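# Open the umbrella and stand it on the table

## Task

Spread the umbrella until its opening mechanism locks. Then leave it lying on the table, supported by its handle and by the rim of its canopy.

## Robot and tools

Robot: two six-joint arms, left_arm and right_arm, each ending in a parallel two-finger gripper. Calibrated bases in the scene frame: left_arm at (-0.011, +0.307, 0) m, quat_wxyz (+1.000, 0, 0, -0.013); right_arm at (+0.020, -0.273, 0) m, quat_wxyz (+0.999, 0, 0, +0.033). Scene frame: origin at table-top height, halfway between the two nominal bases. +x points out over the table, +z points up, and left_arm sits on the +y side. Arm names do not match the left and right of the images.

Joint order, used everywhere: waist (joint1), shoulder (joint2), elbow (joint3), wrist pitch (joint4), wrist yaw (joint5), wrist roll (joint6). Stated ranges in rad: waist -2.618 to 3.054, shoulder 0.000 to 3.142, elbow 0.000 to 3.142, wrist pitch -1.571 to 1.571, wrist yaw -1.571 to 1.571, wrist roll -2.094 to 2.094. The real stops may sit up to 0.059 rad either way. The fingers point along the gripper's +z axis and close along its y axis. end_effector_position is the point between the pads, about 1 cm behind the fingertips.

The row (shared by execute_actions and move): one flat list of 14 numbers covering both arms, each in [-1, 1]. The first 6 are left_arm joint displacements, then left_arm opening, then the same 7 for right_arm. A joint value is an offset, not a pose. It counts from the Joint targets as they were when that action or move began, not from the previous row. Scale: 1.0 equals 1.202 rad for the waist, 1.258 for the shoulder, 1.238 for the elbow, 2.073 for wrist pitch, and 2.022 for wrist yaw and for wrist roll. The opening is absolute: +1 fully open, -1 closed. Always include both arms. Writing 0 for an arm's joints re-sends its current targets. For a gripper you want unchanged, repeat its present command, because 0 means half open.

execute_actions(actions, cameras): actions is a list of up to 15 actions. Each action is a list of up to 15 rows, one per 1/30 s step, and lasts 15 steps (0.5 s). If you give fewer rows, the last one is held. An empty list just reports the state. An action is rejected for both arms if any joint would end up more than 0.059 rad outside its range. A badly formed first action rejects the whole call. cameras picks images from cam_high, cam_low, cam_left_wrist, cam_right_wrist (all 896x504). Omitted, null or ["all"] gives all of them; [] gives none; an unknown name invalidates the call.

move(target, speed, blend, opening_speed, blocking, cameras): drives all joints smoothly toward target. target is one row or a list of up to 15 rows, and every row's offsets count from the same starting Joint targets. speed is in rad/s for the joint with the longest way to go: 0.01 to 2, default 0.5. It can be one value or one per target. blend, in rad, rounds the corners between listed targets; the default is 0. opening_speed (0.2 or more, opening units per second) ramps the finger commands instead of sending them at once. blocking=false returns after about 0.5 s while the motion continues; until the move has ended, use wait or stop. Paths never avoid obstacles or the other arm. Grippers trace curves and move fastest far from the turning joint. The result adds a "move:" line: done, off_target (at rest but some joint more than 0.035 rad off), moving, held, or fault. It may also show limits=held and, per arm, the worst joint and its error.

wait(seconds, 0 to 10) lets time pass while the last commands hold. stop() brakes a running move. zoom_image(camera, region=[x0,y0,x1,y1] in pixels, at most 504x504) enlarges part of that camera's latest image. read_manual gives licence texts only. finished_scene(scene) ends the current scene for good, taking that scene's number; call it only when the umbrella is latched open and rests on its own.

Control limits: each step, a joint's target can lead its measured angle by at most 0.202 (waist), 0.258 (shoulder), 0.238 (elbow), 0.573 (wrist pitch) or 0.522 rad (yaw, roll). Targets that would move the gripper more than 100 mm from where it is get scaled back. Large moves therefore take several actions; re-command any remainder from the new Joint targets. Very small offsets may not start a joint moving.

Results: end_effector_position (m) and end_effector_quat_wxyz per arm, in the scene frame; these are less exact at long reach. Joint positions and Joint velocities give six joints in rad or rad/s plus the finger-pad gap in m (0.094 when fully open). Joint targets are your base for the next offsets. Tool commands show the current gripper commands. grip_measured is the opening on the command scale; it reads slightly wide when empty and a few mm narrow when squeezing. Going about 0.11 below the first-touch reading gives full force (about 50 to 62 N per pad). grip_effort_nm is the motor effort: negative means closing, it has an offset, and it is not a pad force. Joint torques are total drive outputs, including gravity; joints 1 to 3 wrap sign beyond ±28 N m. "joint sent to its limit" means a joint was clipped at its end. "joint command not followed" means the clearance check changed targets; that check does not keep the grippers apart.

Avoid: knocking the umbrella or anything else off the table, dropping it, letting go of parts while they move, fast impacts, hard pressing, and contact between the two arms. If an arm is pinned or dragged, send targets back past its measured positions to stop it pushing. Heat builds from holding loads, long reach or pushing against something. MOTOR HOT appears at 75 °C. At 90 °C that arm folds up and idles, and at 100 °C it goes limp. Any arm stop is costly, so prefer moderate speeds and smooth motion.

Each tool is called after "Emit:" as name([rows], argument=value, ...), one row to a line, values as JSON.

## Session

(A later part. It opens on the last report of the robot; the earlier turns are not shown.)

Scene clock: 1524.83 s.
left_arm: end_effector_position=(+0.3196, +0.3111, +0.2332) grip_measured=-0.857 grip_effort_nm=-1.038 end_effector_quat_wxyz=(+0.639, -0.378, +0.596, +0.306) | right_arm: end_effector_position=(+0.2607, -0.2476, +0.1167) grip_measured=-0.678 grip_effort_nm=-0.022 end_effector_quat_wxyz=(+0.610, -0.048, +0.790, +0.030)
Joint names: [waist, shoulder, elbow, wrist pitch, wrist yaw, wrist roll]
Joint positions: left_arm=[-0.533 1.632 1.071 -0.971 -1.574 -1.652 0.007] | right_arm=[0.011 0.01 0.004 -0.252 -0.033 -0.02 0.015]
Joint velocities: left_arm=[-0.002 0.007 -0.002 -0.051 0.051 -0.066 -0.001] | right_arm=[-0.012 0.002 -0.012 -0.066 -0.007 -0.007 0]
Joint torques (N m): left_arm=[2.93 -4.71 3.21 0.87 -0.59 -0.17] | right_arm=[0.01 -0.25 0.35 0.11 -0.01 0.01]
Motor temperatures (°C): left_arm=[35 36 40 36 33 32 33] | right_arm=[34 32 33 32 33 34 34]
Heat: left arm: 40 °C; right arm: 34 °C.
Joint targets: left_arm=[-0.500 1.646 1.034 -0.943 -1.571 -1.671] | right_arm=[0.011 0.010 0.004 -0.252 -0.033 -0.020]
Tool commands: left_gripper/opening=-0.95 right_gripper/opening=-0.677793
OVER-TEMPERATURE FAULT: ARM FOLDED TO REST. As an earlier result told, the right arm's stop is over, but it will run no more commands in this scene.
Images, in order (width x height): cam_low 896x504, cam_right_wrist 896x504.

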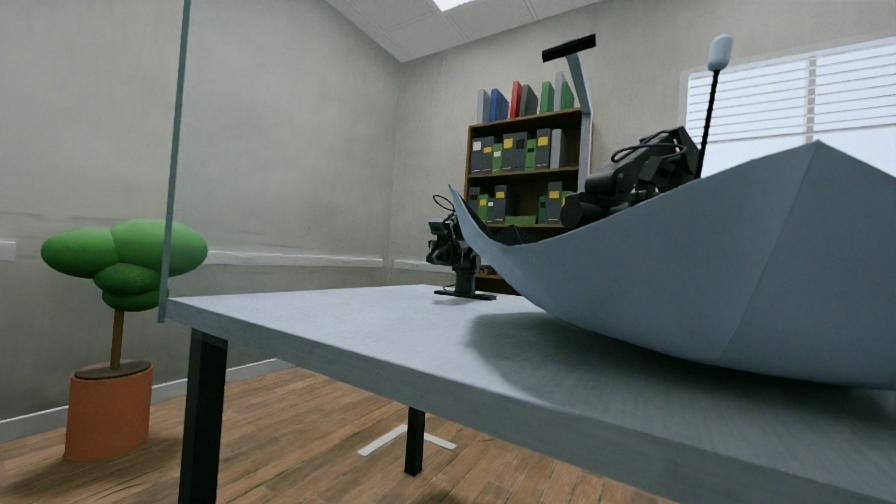

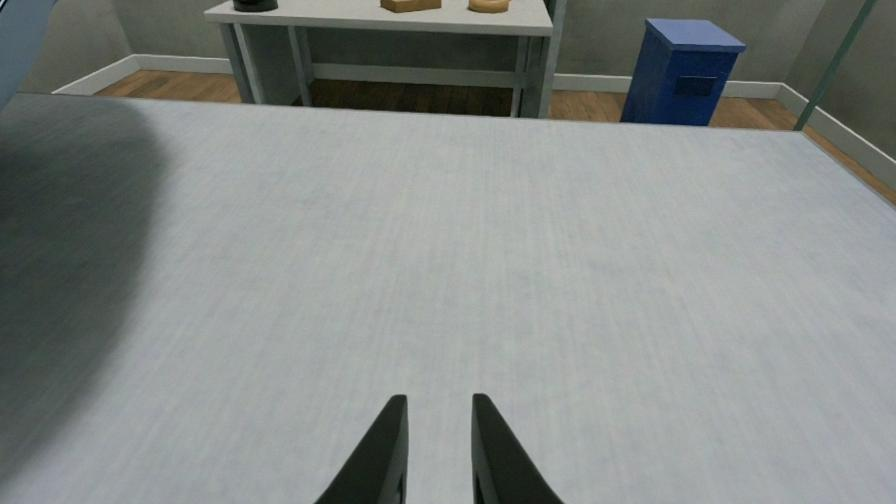

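Emit:
execute_actions(actions=[], cameras=["cam_high"])

Emit:
zoom_image(camera="cam_high", region=[540, 190, 820, 350])

Emit:
zoom_image(camera="cam_high", region=[560, 195, 680, 265])

Scene clock: 1540.13 s.
left_arm: end_effector_position=(+0.3196, +0.3111, +0.2332) grip_measured=-0.857 grip_effort_nm=-1.043 end_effector_quat_wxyz=(+0.639, -0.378, +0.596, +0.306) | right_arm: end_effector_position=(+0.2607, -0.2476, +0.1167) grip_measured=-0.678 grip_effort_nm=-0.032 end_effector_quat_wxyz=(+0.610, -0.048, +0.790, +0.030)
Joint names: [waist, shoulder, elbow, wrist pitch, wrist yaw, wrist roll]
Joint positions: left_arm=[-0.533 1.632 1.071 -0.971 -1.574 -1.652 0.007] | right_arm=[0.011 0.01 0.004 -0.252 -0.033 -0.02 0.015]
Joint velocities: left_arm=[-0.017 -0.002 -0.007 -0.022 -0.037 -0.007 0] | right_arm=[-0.012 0.012 0.012 -0.007 -0.007 0.037 0.002]
Joint torques (N m): left_arm=[2.95 -4.71 3.21 0.88 -0.59 -0.17] | right_arm=[0.02 -0.21 0.4 0.11 0 0.02]
Motor temperatures (°C): left_arm=[35 36 39 36 33 32 33] | right_arm=[34 32 33 32 33 34 34]
Heat: left arm: 39 °C; right arm: 34 °C.
Joint targets: left_arm=[-0.500 1.646 1.034 -0.943 -1.571 -1.671] | right_arm=[0.011 0.010 0.004 -0.252 -0.033 -0.020]
Tool commands: left_gripper/opening=-0.95 right_gripper/opening=-0.677793
OVER-TEMPERATURE FAULT: ARM FOLDED TO REST. As an earlier result told, the right arm's stop is over, but it will run no more commands in this scene.
Images, in order (width x height): cam_high 896x504.

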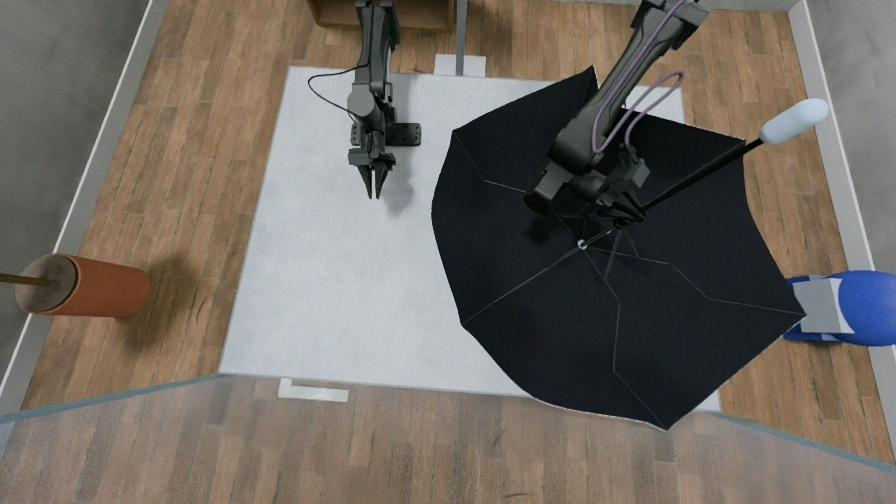

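Scaled by 1.800 from the camera's 896x504 image, which has a finer 1280x720 frame.

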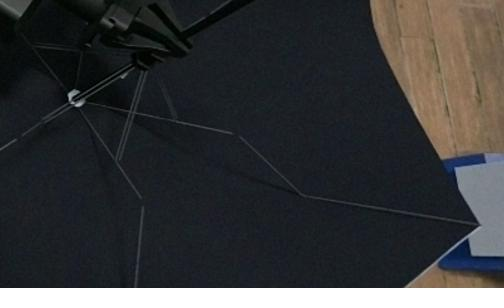

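Scaled by 4.200 from the camera's 896x504 image, which has a finer 1280x720 frame.

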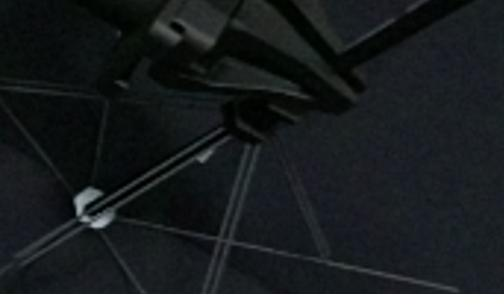

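Emit:
move(target=[-0.0374, 0, 0, 0, 0, 0, -0.95, 0, 0, 0, 0, 0, 0, -0.6778], speed=0.3, cameras=[])

Emit:
move(target=[0, -0.012, 0.012, -0.004, 0, 0.02, -0.65, 0, 0, 0, 0, 0, 0, -0.6778], speed=0.3, opening_speed=0.5, cameras=["cam_high"])

Scene clock: 1620.73 s.
left_arm: end_effector_position=(+0.3195, +0.3066, +0.2335) grip_measured=-0.857 grip_effort_nm=-1.033 end_effector_quat_wxyz=(+0.641, -0.374, +0.598, +0.301) | right_arm: end_effector_position=(+0.2607, -0.2476, +0.1167) grip_measured=-0.678 grip_effort_nm=-0.032 end_effector_quat_wxyz=(+0.610, -0.048, +0.790, +0.030)
Joint names: [waist, shoulder, elbow, wrist pitch, wrist yaw, wrist roll]
Joint positions: left_arm=[-0.547 1.63 1.071 -0.973 -1.574 -1.652 0.007] | right_arm=[0.011 0.01 0.004 -0.252 -0.033 -0.02 0.015]
Joint velocities: left_arm=[0.002 -0.012 -0.012 -0.051 0.022 -0.051 0] | right_arm=[0.002 -0.017 -0.007 -0.051 -0.007 -0.007 0.001]
Joint torques (N m): left_arm=[0.24 -4.62 3.21 0.89 -0.59 -0.18] | right_arm=[0.01 -0.25 0.35 0.11 0 0.03]
Motor temperatures (°C): left_arm=[35 36 39 35 33 32 34] | right_arm=[34 32 32 32 33 34 34]
Heat: left arm: 39 °C; right arm: 34 °C.
Joint targets: left_arm=[-0.545 1.646 1.034 -0.943 -1.571 -1.671] | right_arm=[0.011 0.010 0.004 -0.252 -0.033 -0.020]
Tool commands: left_gripper/opening=-0.95 right_gripper/opening=-0.677793
OVER-TEMPERATURE FAULT: ARM FOLDED TO REST. As an earlier result told, the right arm's stop is over, but it will run no more commands in this scene. The right arm ran none of this call's commands.
move: fault (right_arm), off_target (left_arm); left_arm: the elbow is farthest, 0.037 rad from its target
No camera images: "cameras" was empty.

Scene clock: 1621.53 s.
left_arm: end_effector_position=(+0.3189, +0.3069, +0.2361) grip_measured=-0.651 grip_effort_nm=0.056 end_effector_quat_wxyz=(+0.641, -0.375, +0.598, +0.301) | right_arm: end_effector_position=(+0.2607, -0.2476, +0.1167) grip_measured=-0.678 grip_effort_nm=-0.027 end_effector_quat_wxyz=(+0.610, -0.048, +0.790, +0.030)
Joint names: [waist, shoulder, elbow, wrist pitch, wrist yaw, wrist roll]
Joint positions: left_arm=[-0.547 1.62 1.071 -0.965 -1.574 -1.635 0.016] | right_arm=[0.011 0.01 0.004 -0.252 -0.033 -0.02 0.015]
Joint velocities: left_arm=[-0.002 0.017 -0.027 -0.022 -0.022 -0.022 -0.001] | right_arm=[0.007 0.002 -0.012 -0.007 -0.066 0.022 -0.001]
Joint torques (N m): left_arm=[0.25 -4.89 4.37 0.74 -0.6 0.09] | right_arm=[-0.01 -0.27 0.35 0.11 0 0.02]
Motor temperatures (°C): left_arm=[35 36 39 35 33 32 33] | right_arm=[34 32 32 32 33 34 34]
Heat: left arm: 39 °C; right arm: 34 °C.
Joint targets: left_arm=[-0.545 1.631 1.048 -0.951 -1.571 -1.631] | right_arm=[0.011 0.010 0.004 -0.252 -0.033 -0.020]
Tool commands: left_gripper/opening=-0.65 right_gripper/opening=-0.677793
OVER-TEMPERATURE FAULT: ARM FOLDED TO REST. As an earlier result told, the right arm's stop is over, but it will run no more commands in this scene. The right arm ran none of this call's commands.
move: fault (right_arm)
Images, in order (width x height): cam_high 896x504.

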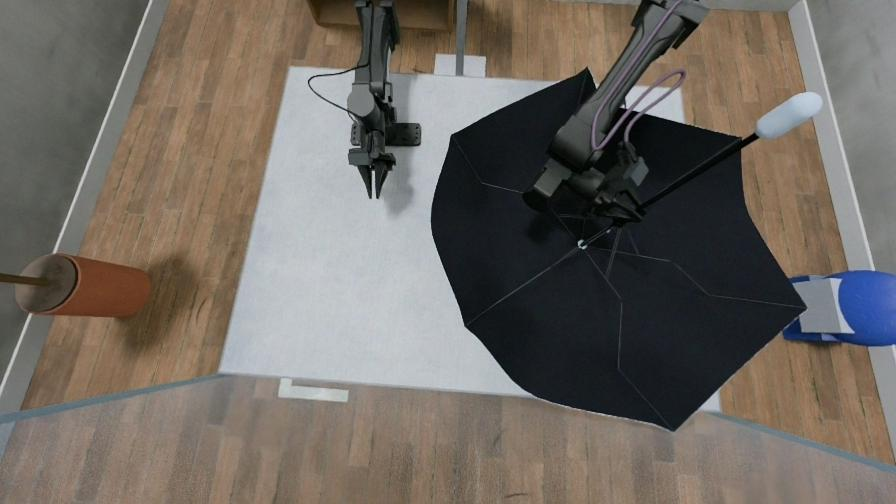

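Emit:
execute_actions([
  [[0, 0.2663, -0.2286, 0.0917, 0, 0, -0.65, 0, 0, 0, 0, 0, 0, -0.6778]],
], cameras=["cam_high"])

Emit:
zoom_image(camera="cam_high", region=[560, 195, 680, 265])

Scene clock: 1625.93 s.
left_arm: end_effector_position=(+0.3081, +0.3030, +0.1464) grip_measured=-0.646 grip_effort_nm=-0.256 end_effector_quat_wxyz=(+0.628, -0.326, +0.626, +0.329) | right_arm: end_effector_position=(+0.2607, -0.2476, +0.1167) grip_measured=-0.678 grip_effort_nm=-0.027 end_effector_quat_wxyz=(+0.610, -0.048, +0.790, +0.030)
Joint names: [waist, shoulder, elbow, wrist pitch, wrist yaw, wrist roll]
Joint positions: left_arm=[-0.582 1.802 0.872 -0.796 -1.575 -1.724 0.017] | right_arm=[0.011 0.01 0.004 -0.252 -0.033 -0.02 0.015]
Joint velocities: left_arm=[-0.002 -0.002 0.002 -0.007 -0.022 -0.022 0] | right_arm=[0.002 0.007 0.007 -0.066 0.037 -0.081 0.001]
Joint torques (N m): left_arm=[3.22 6.12 -3.55 0.68 -0.58 1.1] | right_arm=[0.02 -0.21 0.38 0.1 -0.02 0.01]
Motor temperatures (°C): left_arm=[34 36 39 35 33 32 33] | right_arm=[34 32 32 32 33 34 34]
Heat: left arm: 39 °C; right arm: 34 °C.
Joint targets: left_arm=[-0.545 1.966 0.766 -0.761 -1.571 -1.631] | right_arm=[0.011 0.010 0.004 -0.252 -0.033 -0.020]
Tool commands: left_gripper/opening=-0.65 right_gripper/opening=-0.677792
OVER-TEMPERATURE FAULT: ARM FOLDED TO REST. As an earlier result told, the right arm's stop is over, but it will run no more commands in this scene. The right arm ran none of this call's commands.
Images, in order (width x height): cam_high 896x504.

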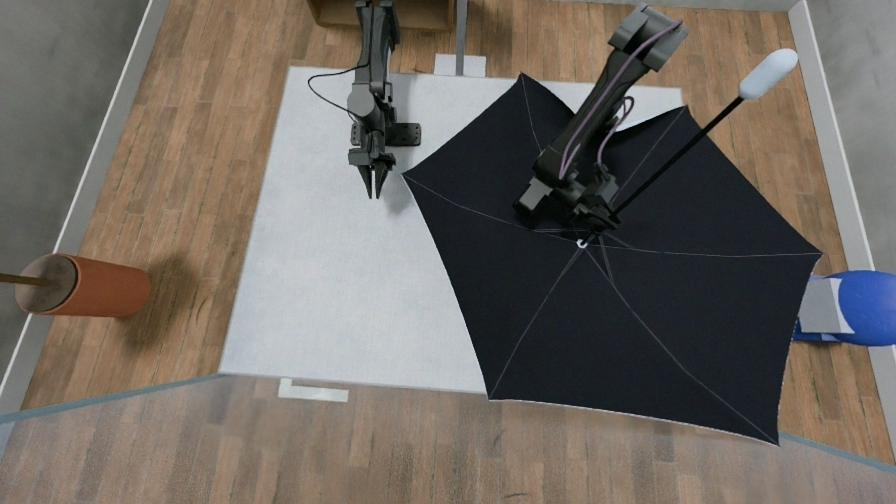

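Scaled by 4.200 from the camera's 896x504 image, which has a finer 1280x720 frame.

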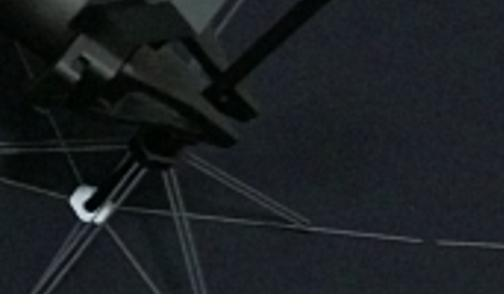

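Emit:
move(target=[-0.015, -0.13, 0.09, -0.02, 0, -0.04, -0.65, 0, 0, 0, 0, 0, 0, -0.6778], speed=0.4, cameras=["cam_high"])

Emit:
zoom_image(camera="cam_high", region=[560, 195, 680, 265])

Scene clock: 1629.00 s.
left_arm: end_effector_position=(+0.3083, +0.3029, +0.1514) grip_measured=-0.647 grip_effort_nm=-0.159 end_effector_quat_wxyz=(+0.634, -0.338, +0.619, +0.316) | right_arm: end_effector_position=(+0.2607, -0.2476, +0.1167) grip_measured=-0.678 grip_effort_nm=-0.037 end_effector_quat_wxyz=(+0.610, -0.048, +0.790, +0.030)
Joint names: [waist, shoulder, elbow, wrist pitch, wrist yaw, wrist roll]
Joint positions: left_arm=[-0.582 1.784 0.875 -0.796 -1.575 -1.742 0.017] | right_arm=[0.011 0.01 0.004 -0.252 -0.033 -0.02 0.015]
Joint velocities: left_arm=[0.002 -0.002 -0.007 -0.066 -0.007 0.007 -0.001] | right_arm=[-0.027 -0.002 -0.007 0.007 0.022 0.037 0.001]
Joint torques (N m): left_arm=[1.66 -4.74 5 0.25 -0.58 0.37] | right_arm=[-0.03 -0.23 0.42 0.1 0.01 0.03]
Motor temperatures (°C): left_arm=[35 36 39 35 33 32 33] | right_arm=[34 32 32 32 33 34 34]
Heat: left arm: 39 °C; right arm: 34 °C.
Joint targets: left_arm=[-0.563 1.803 0.877 -0.802 -1.571 -1.711] | right_arm=[0.011 0.010 0.004 -0.252 -0.033 -0.020]
Tool commands: left_gripper/opening=-0.65 right_gripper/opening=-0.677793
OVER-TEMPERATURE FAULT: ARM FOLDED TO REST. As an earlier result told, the right arm's stop is over, but it will run no more commands in this scene. The right arm ran none of this call's commands.
move: fault (right_arm)
Images, in order (width x height): cam_high 896x504.

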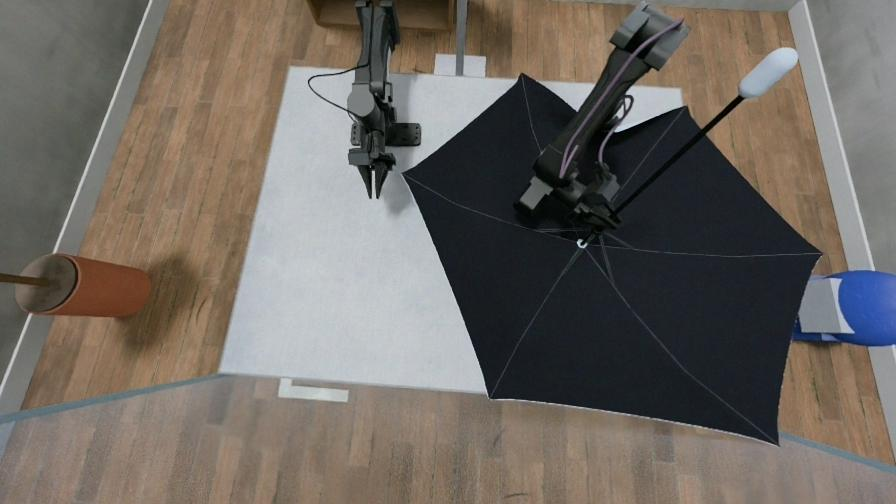

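Scaled by 4.200 from the camera's 896x504 image, which has a finer 1280x720 frame.

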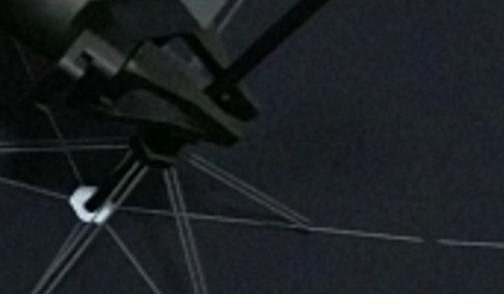

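Emit:
zoom_image(camera="cam_high", region=[480, 0, 760, 260])

Emit:
execute_actions(actions=[], cameras=["cam_low", "cam_left_wrist"])

Scaled by 1.800 from the camera's 896x504 image, which has a finer 1280x720 frame.

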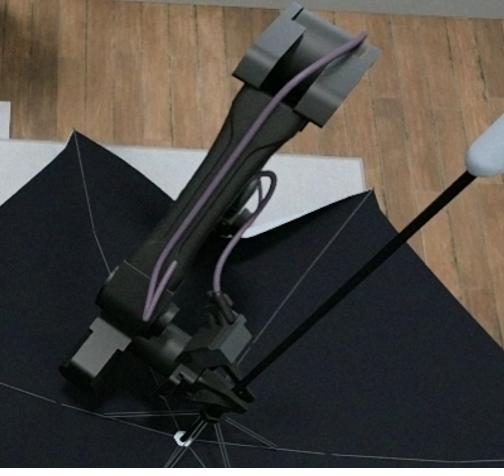

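Scene clock: 1729.93 s.
left_arm: end_effector_position=(+0.3083, +0.3029, +0.1514) grip_measured=-0.647 grip_effort_nm=-0.144 end_effector_quat_wxyz=(+0.634, -0.338, +0.619, +0.316) | right_arm: end_effector_position=(+0.2607, -0.2476, +0.1167) grip_measured=-0.678 grip_effort_nm=-0.032 end_effector_quat_wxyz=(+0.610, -0.048, +0.790, +0.030)
Joint names: [waist, shoulder, elbow, wrist pitch, wrist yaw, wrist roll]
Joint positions: left_arm=[-0.582 1.784 0.875 -0.796 -1.575 -1.742 0.017] | right_arm=[0.011 0.01 0.004 -0.252 -0.033 -0.02 0.015]
Joint velocities: left_arm=[-0.012 -0.002 -0.007 0.022 -0.051 0.037 -0.001] | right_arm=[0.012 -0.002 0.007 0.007 0.007 0.007 -0.001]
Joint torques (N m): left_arm=[1.68 -4.7 5 0.25 -0.58 0.39] | right_arm=[0.01 -0.21 0.36 0.11 0 0.02]
Motor temperatures (°C): left_arm=[34 35 40 34 33 32 32] | right_arm=[34 32 32 32 33 34 34]
Heat: left arm: 40 °C; right arm: 34 °C.
Joint targets: left_arm=[-0.563 1.803 0.877 -0.803 -1.571 -1.711] | right_arm=[0.011 0.010 0.004 -0.252 -0.033 -0.020]
Tool commands: left_gripper/opening=-0.65 right_gripper/opening=-0.677792
OVER-TEMPERATURE FAULT: ARM FOLDED TO REST. As an earlier result told, the right arm's stop is over, but it will run no more commands in this scene.
Images, in order (width x height): cam_low 896x504, cam_left_wrist 896x504.

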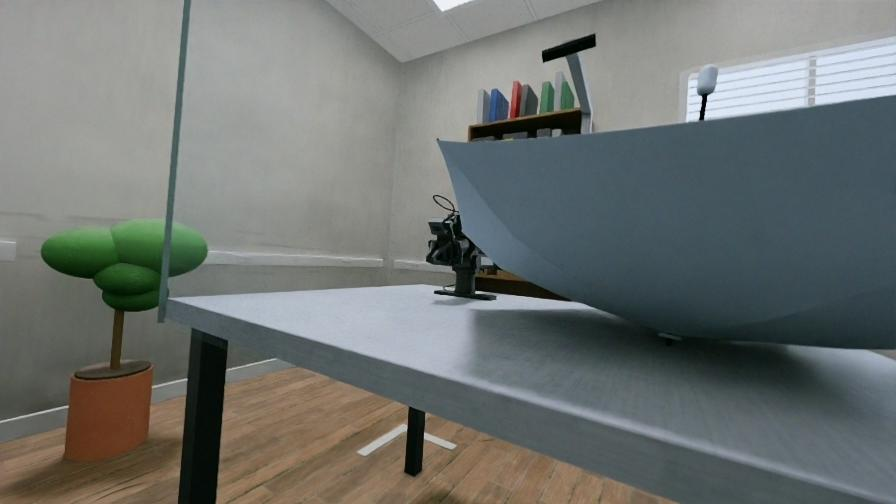

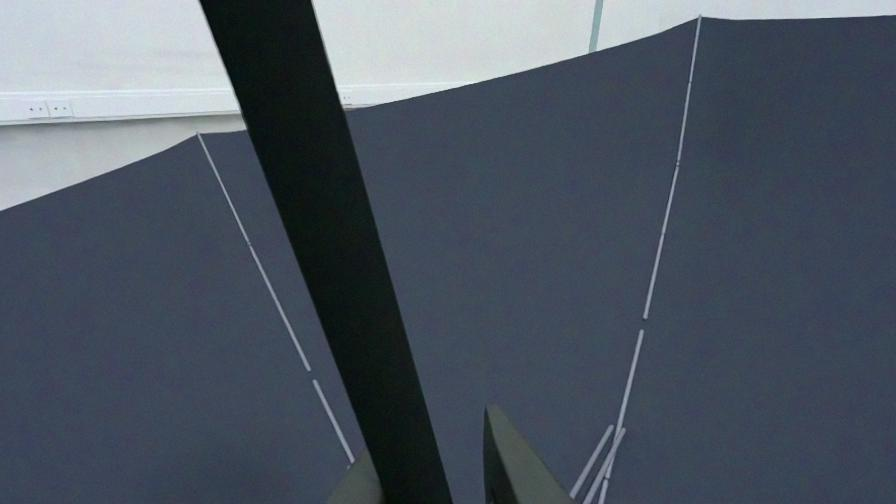

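Emit:
move(target=[-0.031, -0.279, 0.099, -0.134, 0, -0.044, -0.65, 0, 0, 0, 0, 0, 0, -0.6778], speed=0.3, cameras=["cam_high"])

Emit:
zoom_image(camera="cam_high", region=[560, 165, 680, 265])

Scene clock: 1823.23 s.
left_arm: end_effector_position=(+0.2872, +0.3144, +0.2482) grip_measured=-0.649 grip_effort_nm=-0.076 end_effector_quat_wxyz=(+0.661, -0.404, +0.585, +0.240) | right_arm: end_effector_position=(+0.2607, -0.2476, +0.1167) grip_measured=-0.678 grip_effort_nm=-0.037 end_effector_quat_wxyz=(+0.610, -0.048, +0.790, +0.030)
Joint names: [waist, shoulder, elbow, wrist pitch, wrist yaw, wrist roll]
Joint positions: left_arm=[-0.592 1.463 0.981 -1.058 -1.559 -1.796 0.017] | right_arm=[0.011 0.01 0.004 -0.252 -0.033 -0.02 0.015]
Joint velocities: left_arm=[-0.012 0.002 -0.007 0.007 -0.037 -0.022 0] | right_arm=[0.012 0.002 0.017 0.095 0.022 0.022 -0.001]
Joint torques (N m): left_arm=[-0.64 -5.35 7.73 0.33 -0.74 0.03] | right_arm=[-0.02 -0.21 0.35 0.1 0 0.01]
Motor temperatures (°C): left_arm=[34 35 40 33 33 32 31] | right_arm=[34 32 32 32 33 34 34]
Heat: left arm: 40 °C; right arm: 34 °C.
Joint targets: left_arm=[-0.600 1.452 1.000 -1.080 -1.571 -1.800] | right_arm=[0.011 0.010 0.004 -0.252 -0.033 -0.020]
Tool commands: left_gripper/opening=-0.65 right_gripper/opening=-0.677793
OVER-TEMPERATURE FAULT: ARM FOLDED TO REST. As an earlier result told, the right arm's stop is over, but it will run no more commands in this scene. The right arm ran none of this call's commands.
move: fault (right_arm)
Images, in order (width x height): cam_high 896x504.

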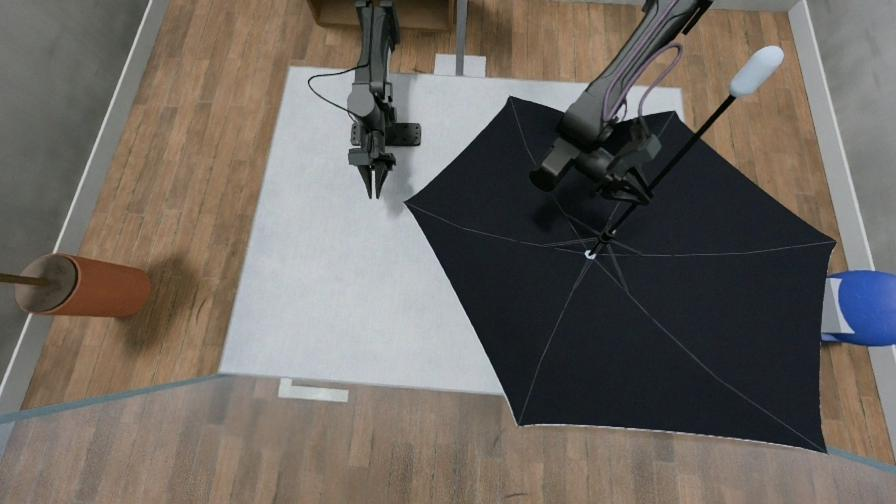

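Scaled by 4.200 from the camera's 896x504 image, which has a finer 1280x720 frame.

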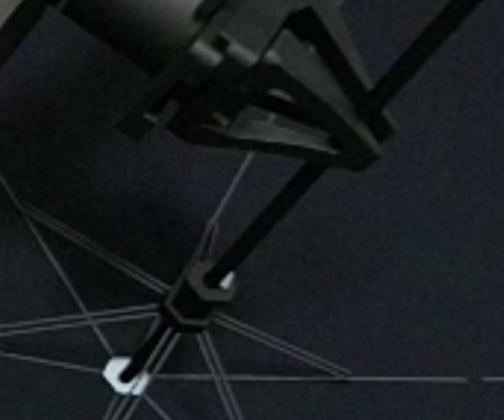

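Emit:
execute_actions(actions=[])

Scene clock: 1838.93 s.
left_arm: end_effector_position=(+0.2872, +0.3144, +0.2482) grip_measured=-0.649 grip_effort_nm=-0.076 end_effector_quat_wxyz=(+0.661, -0.404, +0.585, +0.240) | right_arm: end_effector_position=(+0.2607, -0.2476, +0.1167) grip_measured=-0.678 grip_effort_nm=-0.027 end_effector_quat_wxyz=(+0.610, -0.048, +0.790, +0.030)
Joint names: [waist, shoulder, elbow, wrist pitch, wrist yaw, wrist roll]
Joint positions: left_arm=[-0.592 1.463 0.981 -1.058 -1.559 -1.797 0.017] | right_arm=[0.011 0.01 0.004 -0.252 -0.033 -0.02 0.015]
Joint velocities: left_arm=[-0.012 -0.002 -0.007 0.037 -0.022 -0.037 -0.001] | right_arm=[0.002 -0.007 -0.012 -0.022 -0.066 0.007 0]
Joint torques (N m): left_arm=[-0.65 -5.34 7.73 0.32 -0.74 0] | right_arm=[-0.02 -0.23 0.35 0.11 -0.01 0.02]
Motor temperatures (°C): left_arm=[34 36 40 33 33 32 31] | right_arm=[34 32 32 32 33 34 34]
Heat: left arm: 40 °C; right arm: 34 °C.
Joint targets: left_arm=[-0.600 1.452 1.000 -1.080 -1.571 -1.801] | right_arm=[0.011 0.010 0.004 -0.252 -0.033 -0.020]
Tool commands: left_gripper/opening=-0.65 right_gripper/opening=-0.677793
OVER-TEMPERATURE FAULT: ARM FOLDED TO REST. As an earlier result told, the right arm's stop is over, but it will run no more commands in this scene.

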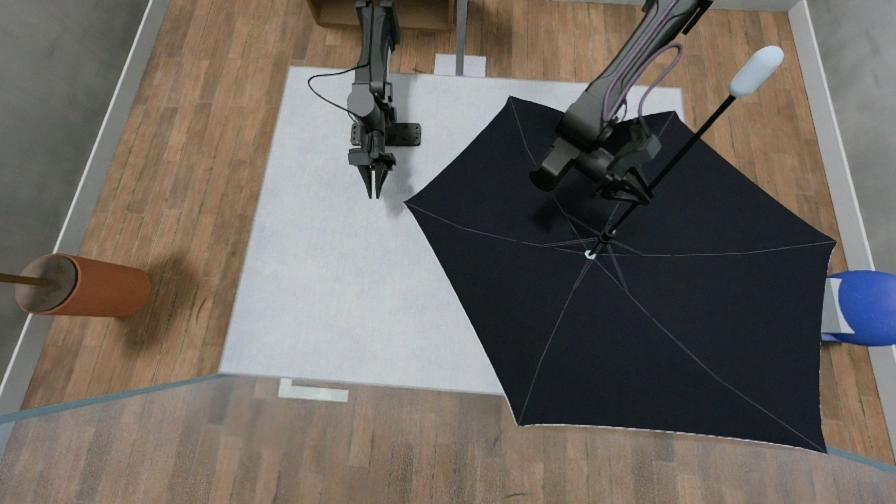

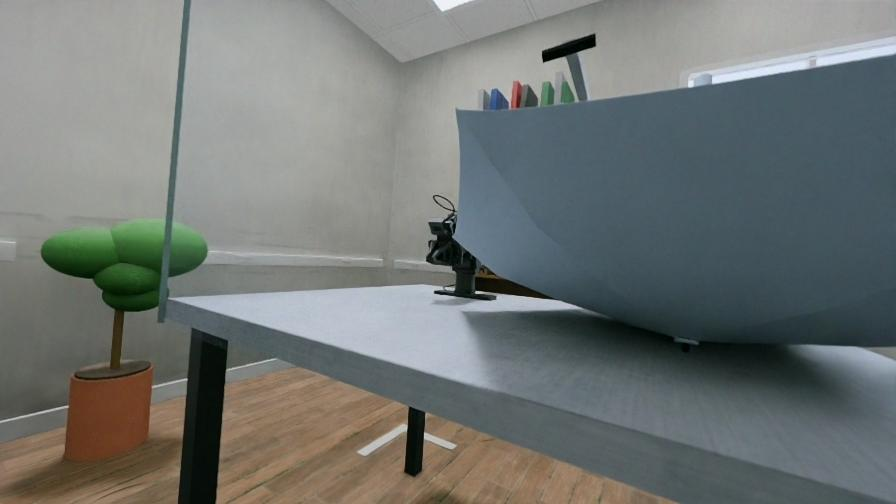

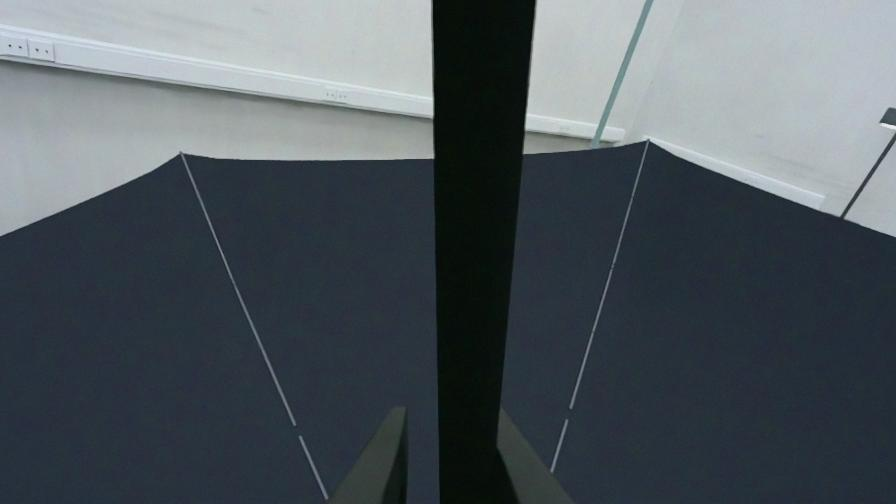

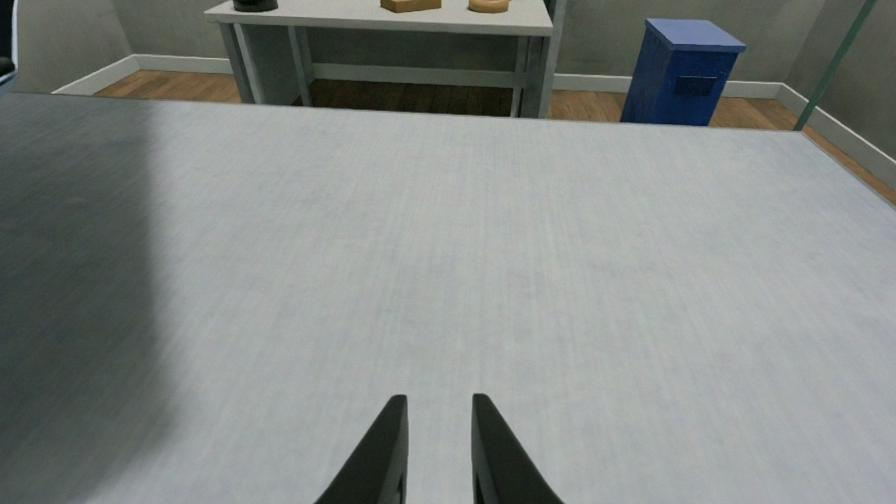

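Emit:
execute_actions([
  [[0,0,0,0,0,0,-0.8,0,0,0,0,0,0,-0.6778],[0,0,0,0,0,0,-0.84,0,0,0,0,0,0,-0.6778],[0,0,0,0,0,0,-0.88,0,0,0,0,0,0,-0.6778],[0,0,0,0,0,0,-0.95,0,0,0,0,0,0,-0.6778]],
], cameras=["cam_high"])

Emit:
move(target=[0.1015,0.3298,0.3865,0.1190,0,0.1777,-0.95,0,0,0,0,0,0,-0.6778], speed=0.25)

Scene clock: 1959.93 s.
left_arm: end_effector_position=(+0.2874, +0.3142, +0.2486) grip_measured=-0.849 grip_effort_nm=-1.038 end_effector_quat_wxyz=(+0.661, -0.406, +0.584, +0.238) | right_arm: end_effector_position=(+0.2607, -0.2476, +0.1167) grip_measured=-0.678 grip_effort_nm=-0.027 end_effector_quat_wxyz=(+0.610, -0.048, +0.790, +0.030)
Joint names: [waist, shoulder, elbow, wrist pitch, wrist yaw, wrist roll]
Joint positions: left_arm=[-0.592 1.463 0.982 -1.057 -1.558 -1.801 0.007] | right_arm=[0.011 0.01 0.004 -0.252 -0.033 -0.02 0.015]
Joint velocities: left_arm=[-0.012 -0.002 0.002 -0.095 -0.022 0.007 0.001] | right_arm=[0.017 -0.007 -0.012 -0.007 0.007 0.007 -0.001]
Joint torques (N m): left_arm=[-0.64 -5.37 7.57 0.32 -0.74 0.04] | right_arm=[0.01 -0.21 0.35 0.11 0 0.03]
Motor temperatures (°C): left_arm=[34 36 40 33 34 31 31] | right_arm=[34 32 32 32 33 34 34]
Heat: left arm: 40 °C; right arm: 34 °C.
Joint targets: left_arm=[-0.600 1.452 0.999 -1.080 -1.571 -1.801] | right_arm=[0.011 0.010 0.004 -0.252 -0.033 -0.020]
Tool commands: left_gripper/opening=-0.95 right_gripper/opening=-0.677793
OVER-TEMPERATURE FAULT: ARM FOLDED TO REST. As an earlier result told, the right arm's stop is over, but it will run no more commands in this scene. The right arm ran none of this call's commands.
Images, in order (width x height): cam_high 896x504.

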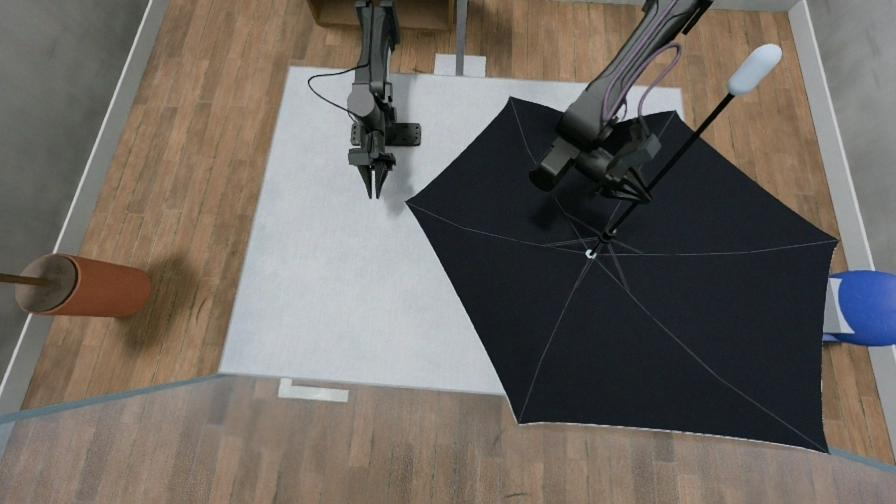

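Scene clock: 1962.23 s.
left_arm: end_effector_position=(+0.3591, +0.2975, +0.2569) grip_measured=-0.834 grip_effort_nm=-1.053 end_effector_quat_wxyz=(+0.606, -0.379, +0.620, +0.324) | right_arm: end_effector_position=(+0.2607, -0.2476, +0.1167) grip_measured=-0.678 grip_effort_nm=-0.032 end_effector_quat_wxyz=(+0.610, -0.048, +0.790, +0.030)
Joint names: [waist, shoulder, elbow, wrist pitch, wrist yaw, wrist roll]
Joint positions: left_arm=[-0.503 1.768 1.367 -1.124 -1.514 -1.582 0.008] | right_arm=[0.011 0.01 0.004 -0.252 -0.033 -0.02 0.015]
Joint velocities: left_arm=[-0.007 -0.002 0.002 -0.037 0.007 -0.007 0] | right_arm=[0.012 0.002 0.007 -0.007 -0.037 0.007 -0.001]
Joint torques (N m): left_arm=[2.19 -0.06 15.54 3.67 -1.16 1.65] | right_arm=[0.02 -0.21 0.42 0.11 -0.01 0.01]
Motor temperatures (°C): left_arm=[34 36 41 34 34 32 31] | right_arm=[34 32 32 32 33 34 34]
Heat: left arm: 41 °C; right arm: 34 °C.
Joint targets: left_arm=[-0.478 1.867 1.478 -0.834 -1.571 -1.441] | right_arm=[0.011 0.010 0.004 -0.252 -0.033 -0.020]
Tool commands: left_gripper/opening=-0.95 right_gripper/opening=-0.677793
OVER-TEMPERATURE FAULT: ARM FOLDED TO REST. As an earlier result told, the right arm's stop is over, but it will run no more commands in this scene. The right arm ran none of this call's commands.
move: fault (right_arm), off_target (left_arm); left_arm: the wrist pitch is farthest, 0.291 rad from its target

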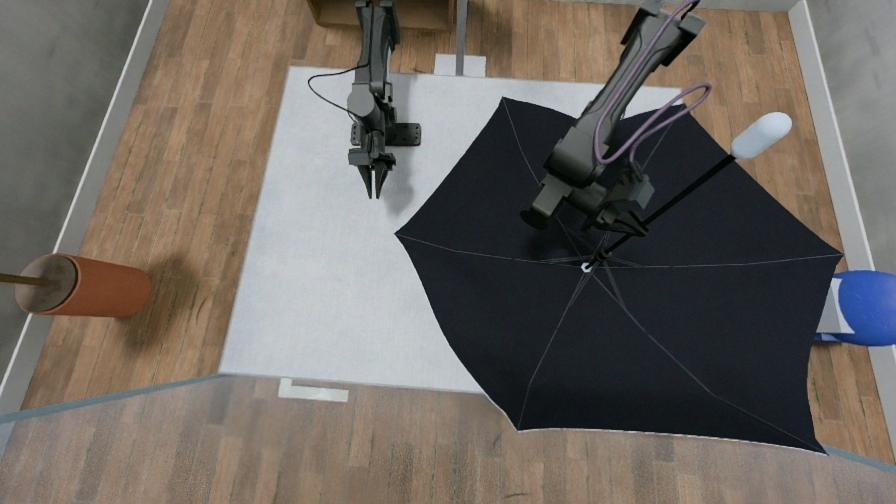

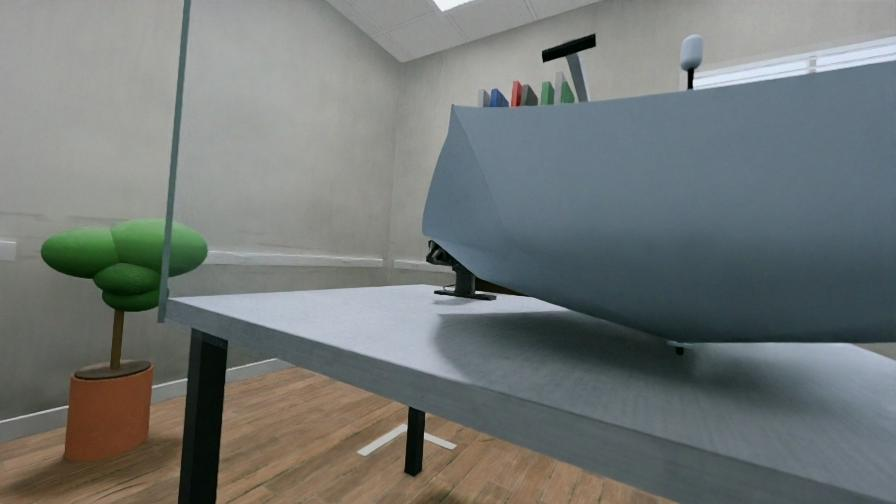

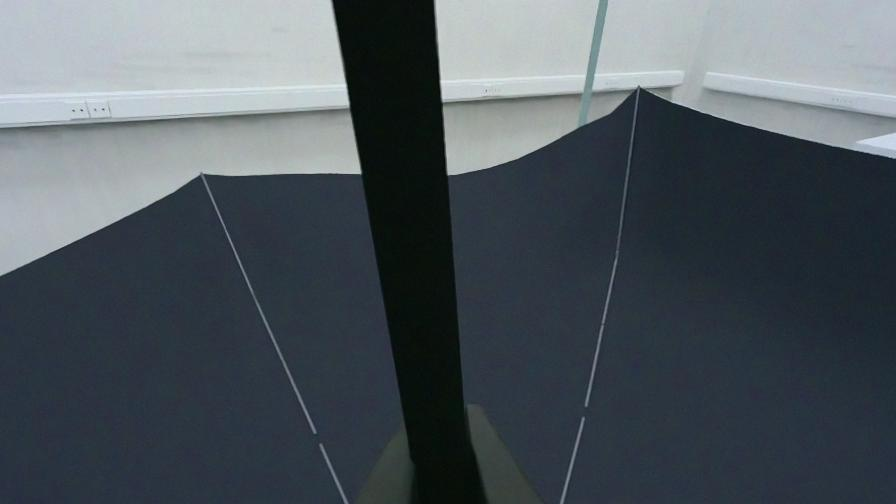

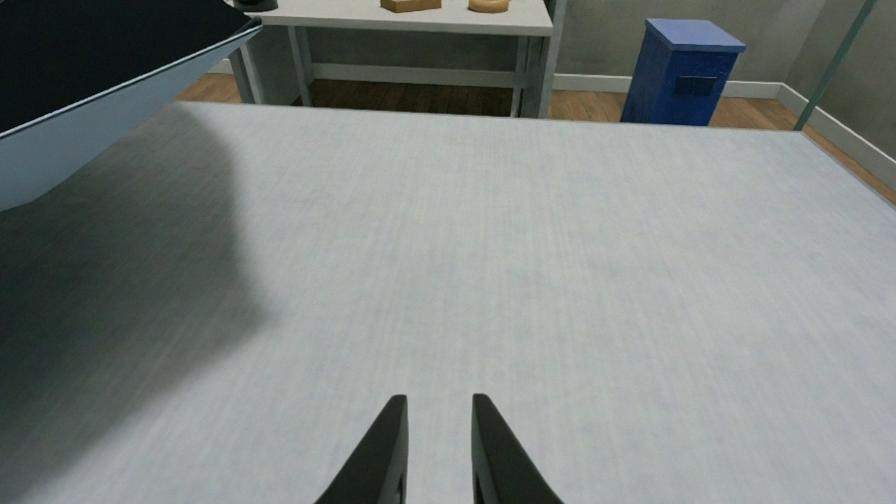

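Emit:
move(target=[-0.0126,-0.1123,0.0425,-0.0087,0,0.1453,-0.95,0,0,0,0,0,0,-0.6778], speed=0.3, cameras=["cam_high","cam_low","cam_left_wrist"])

Scene clock: 1970.10 s.
left_arm: end_effector_position=(+0.3478, +0.3041, +0.3097) grip_measured=-0.826 grip_effort_nm=-1.033 end_effector_quat_wxyz=(+0.588, -0.342, +0.643, +0.352) | right_arm: end_effector_position=(+0.2607, -0.2476, +0.1167) grip_measured=-0.678 grip_effort_nm=-0.032 end_effector_quat_wxyz=(+0.610, -0.048, +0.790, +0.030)
Joint names: [waist, shoulder, elbow, wrist pitch, wrist yaw, wrist roll]
Joint positions: left_arm=[-0.503 1.647 1.434 -1.121 -1.509 -1.283 0.008] | right_arm=[0.011 0.01 0.004 -0.252 -0.033 -0.02 0.015]
Joint velocities: left_arm=[0.012 -0.007 -0.007 -0.007 -0.037 -0.022 -0.001] | right_arm=[0.007 0.007 0.002 0.037 0.022 -0.007 0]
Joint torques (N m): left_arm=[0.9 -0.72 14.65 3.68 -1.21 1.58] | right_arm=[0.03 -0.23 0.36 0.1 -0.01 0.01]
Motor temperatures (°C): left_arm=[34 35 45 40 34 33 31] | right_arm=[34 32 32 32 33 34 34]
Heat: left arm: 45 °C; right arm: 34 °C.
Joint targets: left_arm=[-0.493 1.725 1.531 -0.852 -1.571 -1.147] | right_arm=[0.011 0.010 0.004 -0.252 -0.033 -0.020]
Tool commands: left_gripper/opening=-0.95 right_gripper/opening=-0.677792
OVER-TEMPERATURE FAULT: ARM FOLDED TO REST. As an earlier result told, the right arm's stop is over, but it will run no more commands in this scene. The right arm ran none of this call's commands.
move: fault (right_arm), off_target (left_arm); left_arm: the wrist pitch is farthest, 0.269 rad from its target
Images, in order (width x height): cam_high 896x504, cam_low 896x504, cam_left_wrist 896x504.

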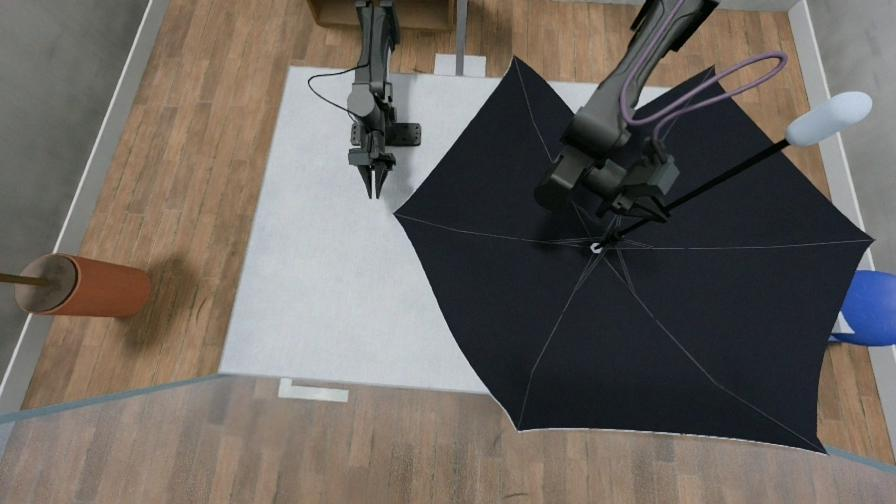

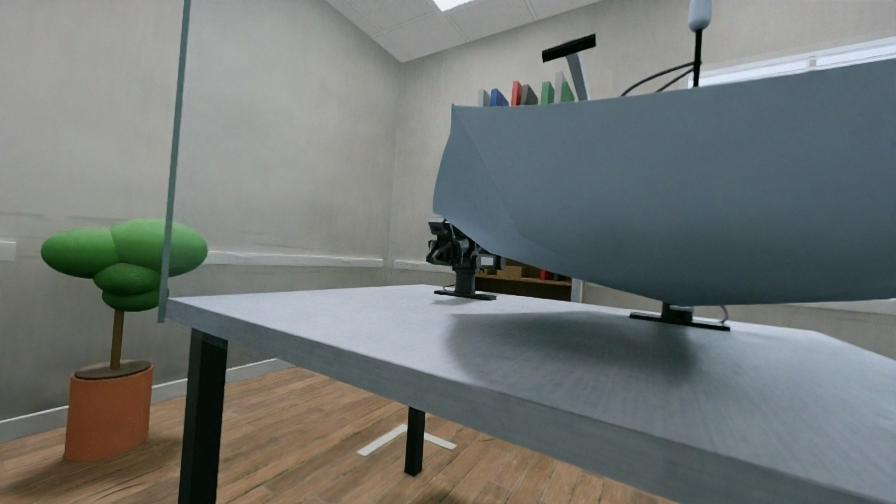

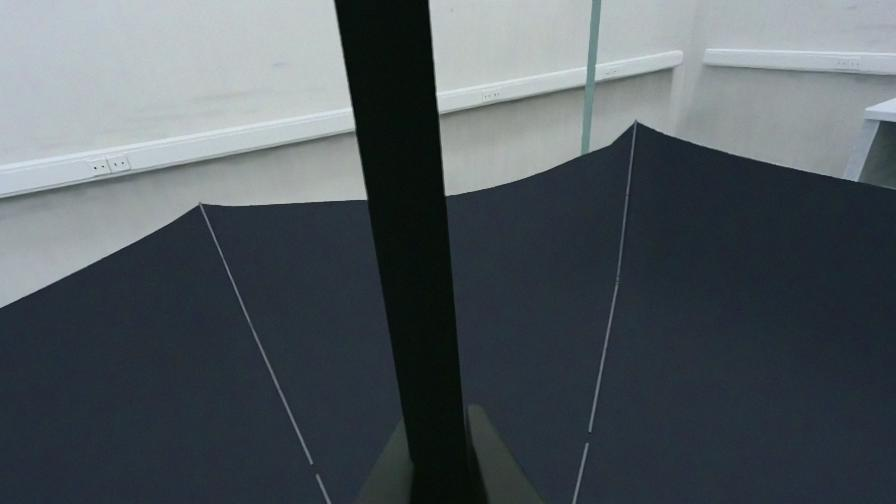

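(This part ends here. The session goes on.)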